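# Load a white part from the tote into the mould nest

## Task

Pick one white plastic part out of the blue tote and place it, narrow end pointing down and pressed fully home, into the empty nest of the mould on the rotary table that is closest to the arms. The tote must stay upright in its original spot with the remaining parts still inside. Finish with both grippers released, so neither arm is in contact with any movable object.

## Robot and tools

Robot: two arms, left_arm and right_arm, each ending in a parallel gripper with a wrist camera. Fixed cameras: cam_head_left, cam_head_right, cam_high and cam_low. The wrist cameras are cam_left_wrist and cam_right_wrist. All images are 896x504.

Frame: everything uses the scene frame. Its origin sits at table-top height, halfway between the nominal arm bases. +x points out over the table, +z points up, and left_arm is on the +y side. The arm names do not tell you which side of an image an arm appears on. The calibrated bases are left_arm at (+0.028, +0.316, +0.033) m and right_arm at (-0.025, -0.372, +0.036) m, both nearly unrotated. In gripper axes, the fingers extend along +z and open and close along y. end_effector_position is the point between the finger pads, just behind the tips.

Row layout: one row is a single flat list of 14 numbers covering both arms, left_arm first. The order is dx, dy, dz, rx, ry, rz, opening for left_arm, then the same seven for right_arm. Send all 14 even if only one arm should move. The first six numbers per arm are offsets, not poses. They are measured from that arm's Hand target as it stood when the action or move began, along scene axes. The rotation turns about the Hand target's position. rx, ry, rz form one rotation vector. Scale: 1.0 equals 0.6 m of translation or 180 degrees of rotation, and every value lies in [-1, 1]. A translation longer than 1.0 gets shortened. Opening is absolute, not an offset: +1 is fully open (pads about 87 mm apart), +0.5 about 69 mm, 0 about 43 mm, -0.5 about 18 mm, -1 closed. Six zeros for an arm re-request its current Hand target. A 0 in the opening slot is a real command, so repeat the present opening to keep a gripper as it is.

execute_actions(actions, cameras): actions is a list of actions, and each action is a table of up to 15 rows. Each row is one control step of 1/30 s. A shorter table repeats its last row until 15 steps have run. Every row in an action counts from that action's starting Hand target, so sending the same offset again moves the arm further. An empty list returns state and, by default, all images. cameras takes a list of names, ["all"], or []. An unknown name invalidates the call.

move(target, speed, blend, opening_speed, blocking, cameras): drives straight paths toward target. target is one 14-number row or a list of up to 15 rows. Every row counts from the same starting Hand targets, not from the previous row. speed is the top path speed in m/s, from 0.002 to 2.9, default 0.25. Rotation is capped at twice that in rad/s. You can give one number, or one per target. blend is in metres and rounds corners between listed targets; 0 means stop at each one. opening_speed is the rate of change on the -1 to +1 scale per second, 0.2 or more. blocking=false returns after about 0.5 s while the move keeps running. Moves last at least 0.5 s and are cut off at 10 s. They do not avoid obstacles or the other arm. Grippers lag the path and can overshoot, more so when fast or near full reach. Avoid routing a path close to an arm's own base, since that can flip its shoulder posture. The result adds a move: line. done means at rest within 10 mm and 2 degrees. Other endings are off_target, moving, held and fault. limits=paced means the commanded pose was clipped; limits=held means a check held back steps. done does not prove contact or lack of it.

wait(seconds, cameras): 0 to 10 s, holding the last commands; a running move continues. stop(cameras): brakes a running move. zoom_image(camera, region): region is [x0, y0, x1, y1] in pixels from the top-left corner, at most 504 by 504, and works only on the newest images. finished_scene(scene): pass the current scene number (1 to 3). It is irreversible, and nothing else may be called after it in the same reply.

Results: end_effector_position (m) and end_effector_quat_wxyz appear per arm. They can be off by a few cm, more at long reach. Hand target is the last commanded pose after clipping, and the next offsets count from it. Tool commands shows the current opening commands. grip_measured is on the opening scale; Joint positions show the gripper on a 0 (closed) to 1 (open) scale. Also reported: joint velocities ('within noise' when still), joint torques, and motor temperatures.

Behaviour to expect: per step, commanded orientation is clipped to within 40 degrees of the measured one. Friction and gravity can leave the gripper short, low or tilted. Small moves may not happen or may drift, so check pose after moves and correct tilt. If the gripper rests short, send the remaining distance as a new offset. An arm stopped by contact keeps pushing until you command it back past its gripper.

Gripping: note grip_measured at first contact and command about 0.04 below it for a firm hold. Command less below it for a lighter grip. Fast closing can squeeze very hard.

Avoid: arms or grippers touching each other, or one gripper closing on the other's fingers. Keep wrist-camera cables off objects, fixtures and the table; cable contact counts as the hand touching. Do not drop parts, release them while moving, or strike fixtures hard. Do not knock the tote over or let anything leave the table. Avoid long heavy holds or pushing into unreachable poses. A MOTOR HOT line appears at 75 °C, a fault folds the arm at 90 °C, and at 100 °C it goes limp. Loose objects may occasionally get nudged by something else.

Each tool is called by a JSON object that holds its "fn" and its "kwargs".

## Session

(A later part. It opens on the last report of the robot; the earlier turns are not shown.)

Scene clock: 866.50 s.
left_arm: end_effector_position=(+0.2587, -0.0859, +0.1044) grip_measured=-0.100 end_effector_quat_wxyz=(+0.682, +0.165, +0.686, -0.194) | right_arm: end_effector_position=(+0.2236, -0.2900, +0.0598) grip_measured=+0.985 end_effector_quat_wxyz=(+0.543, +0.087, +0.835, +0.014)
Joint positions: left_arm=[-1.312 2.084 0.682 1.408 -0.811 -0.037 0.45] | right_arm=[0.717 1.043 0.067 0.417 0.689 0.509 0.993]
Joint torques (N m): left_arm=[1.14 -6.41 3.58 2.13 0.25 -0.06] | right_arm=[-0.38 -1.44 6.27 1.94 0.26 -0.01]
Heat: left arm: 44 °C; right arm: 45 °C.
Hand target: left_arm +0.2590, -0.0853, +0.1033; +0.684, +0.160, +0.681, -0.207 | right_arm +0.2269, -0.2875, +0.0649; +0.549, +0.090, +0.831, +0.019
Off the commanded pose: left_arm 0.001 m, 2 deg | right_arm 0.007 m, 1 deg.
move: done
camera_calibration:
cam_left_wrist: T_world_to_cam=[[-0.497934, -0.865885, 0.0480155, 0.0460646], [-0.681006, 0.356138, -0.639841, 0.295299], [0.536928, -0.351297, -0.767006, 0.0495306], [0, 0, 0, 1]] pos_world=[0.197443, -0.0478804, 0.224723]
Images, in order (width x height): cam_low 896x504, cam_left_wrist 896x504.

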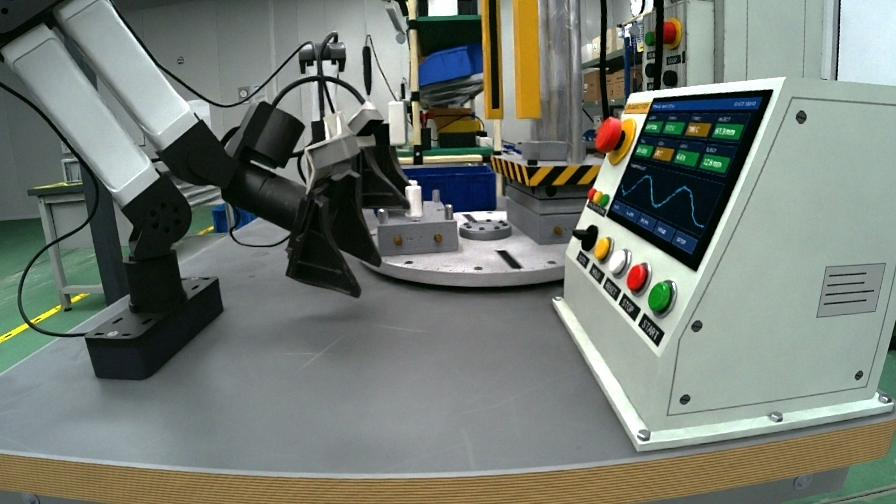

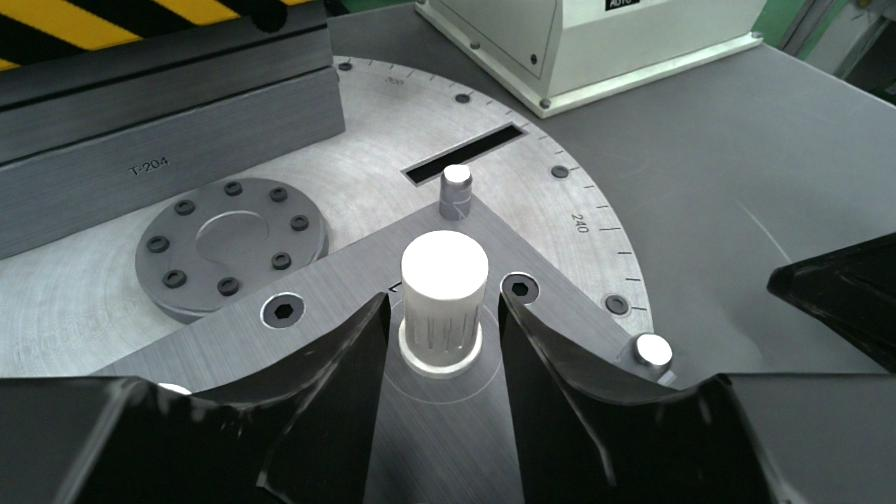

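{"fn": "move", "kwargs": {"target": [[0,0,0,0,0,0,0.2,0,0,0,0,0,0,1],[-0.102,0.057,0.01,0,0,0,0.2,0,0,0,0,0,0,1],[-0.145,0.082,0.1,0,0,0,0.2,0,0,0,0,0,0,1]], "speed": [0.05,0.08,0.15], "opening_speed": 0.5, "blend": [0,0.02,0], "cameras": ["all"]}}

{"fn": "zoom_image", "kwargs": {"camera": "cam_low", "region": [380, 110, 460, 230]}}

{"fn": "zoom_image", "kwargs": {"camera": "cam_left_wrist", "region": [300, 150, 600, 504]}}

{"fn": "zoom_image", "kwargs": {"camera": "cam_high", "region": [380, 220, 520, 320]}}

Scene clock: 884.57 s.
left_arm: end_effector_position=(+0.1737, -0.0392, +0.1580) grip_measured=+0.200 end_effector_quat_wxyz=(+0.683, +0.167, +0.682, -0.201) | right_arm: end_effector_position=(+0.2236, -0.2900, +0.0598) grip_measured=+0.985 end_effector_quat_wxyz=(+0.543, +0.087, +0.835, +0.014)
Joint positions: left_arm=[-1.578 1.705 0.464 1.267 -1.063 -0.023 0.6] | right_arm=[0.717 1.043 0.067 0.417 0.689 0.509 0.993]
Joint torques (N m): left_arm=[0.16 -7.13 4.41 1.55 0.01 -0.01] | right_arm=[-0.34 -1.43 6.37 1.91 0.28 0]
Heat: left arm: 45 °C; right arm: 45 °C.
Hand target: left_arm +0.1720, -0.0360, +0.1634; +0.684, +0.160, +0.681, -0.207 | right_arm +0.2269, -0.2875, +0.0649; +0.549, +0.090, +0.831, +0.019
Off the commanded pose: left_arm 0.006 m, 1 deg | right_arm 0.007 m, 1 deg.
move: done
camera_calibration:
cam_left_wrist: T_world_to_cam=[[-0.50899, -0.859213, 0.0517968, 0.0431703], [-0.673243, 0.359883, -0.645932, 0.254879], [0.536353, -0.363645, -0.761635, 0.151467], [0, 0, 0, 1]] pos_world=[0.112329, 0.00044592, 0.277761]

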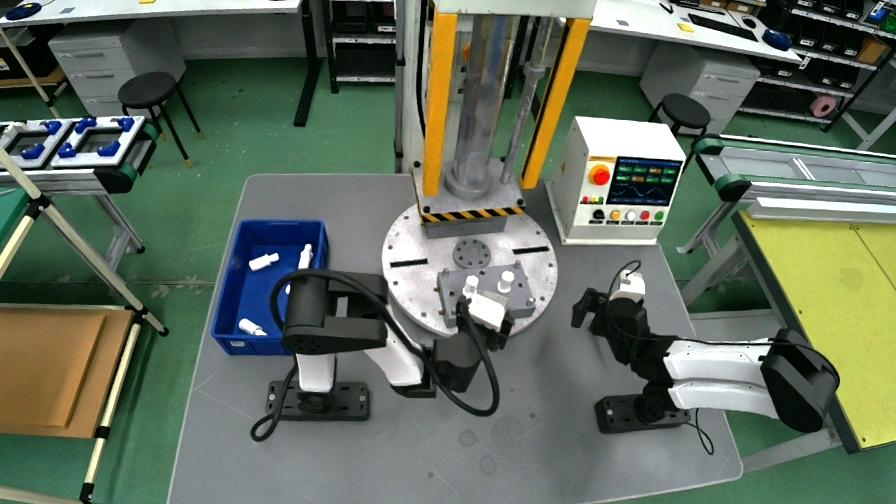

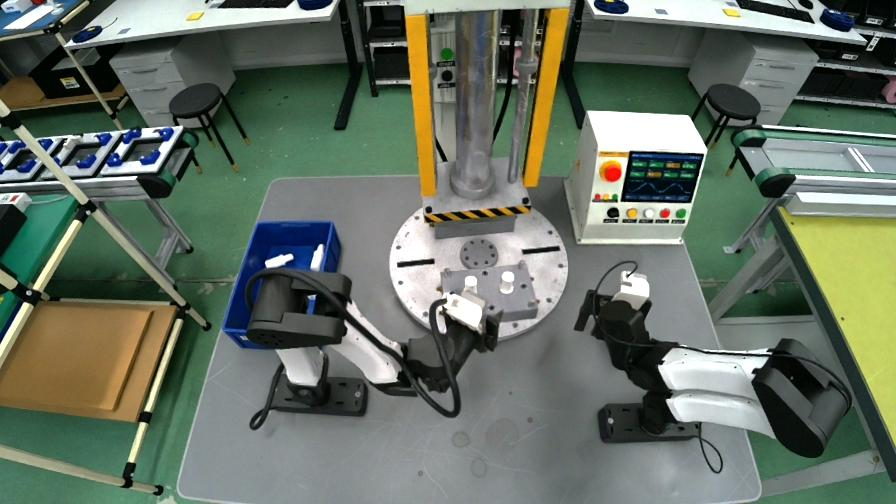

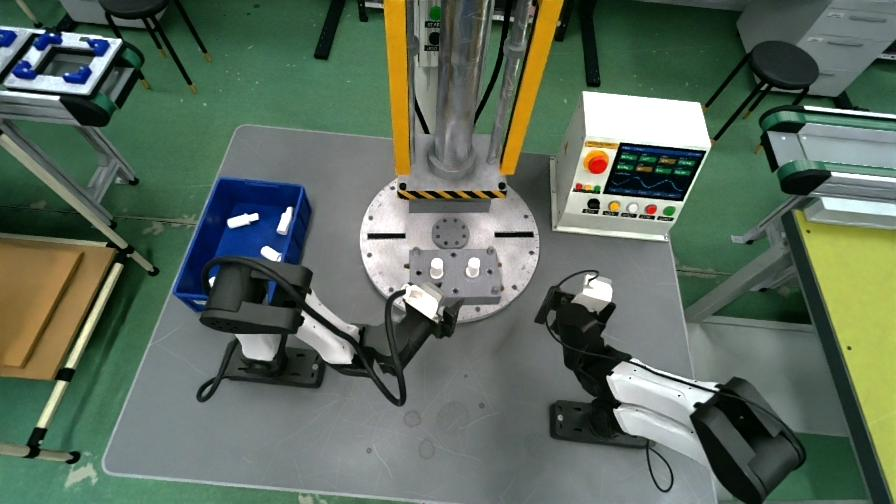

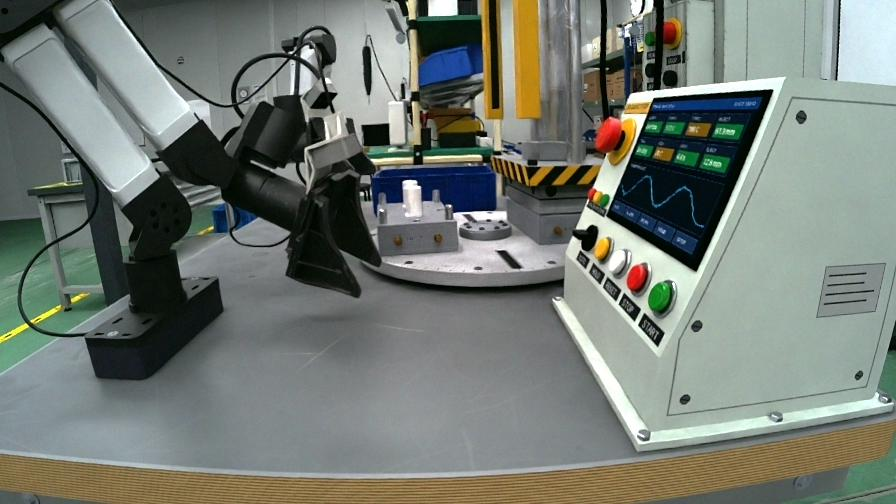

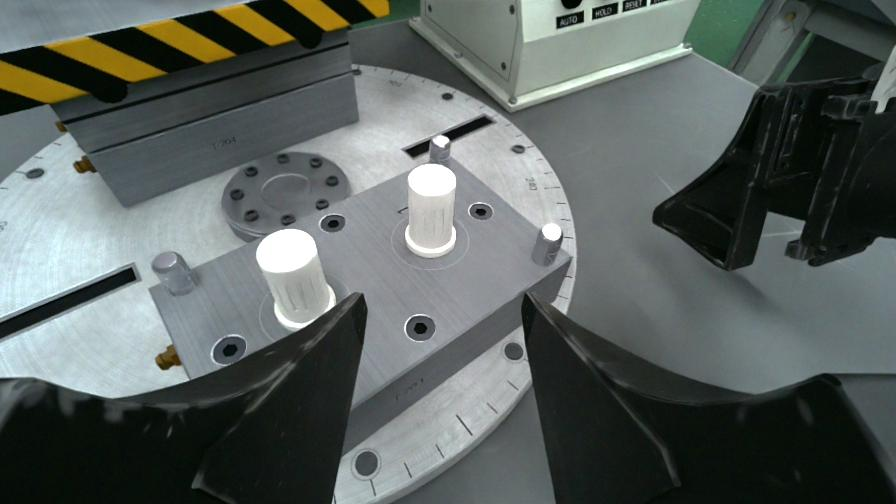

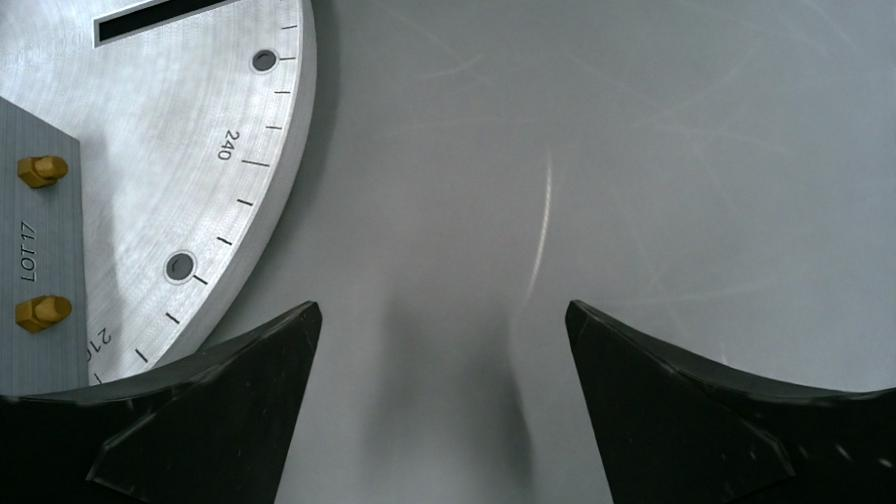

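Scaled by 4.200 from the camera's 896x504 image, which has a finer 1280x720 frame.

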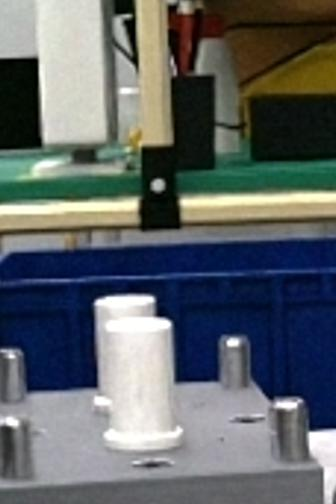

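Scaled by 1.424 from the camera's 896x504 image, which has a finer 1280x720 frame.

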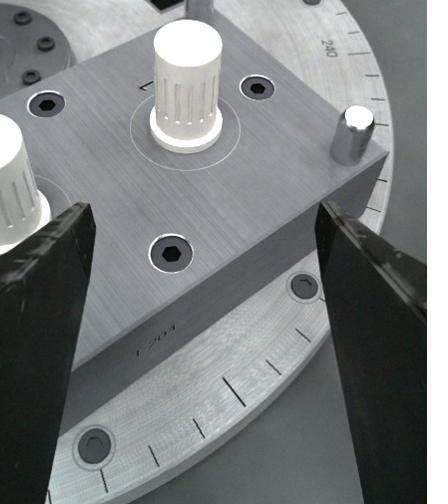

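Scaled by 3.600 from the camera's 896x504 image, which has a finer 1280x720 frame.

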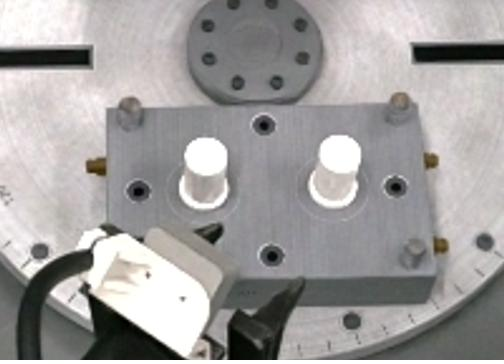

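{"fn": "finished_scene", "kwargs": {"scene": 1}}

The scene is finished: the task was done.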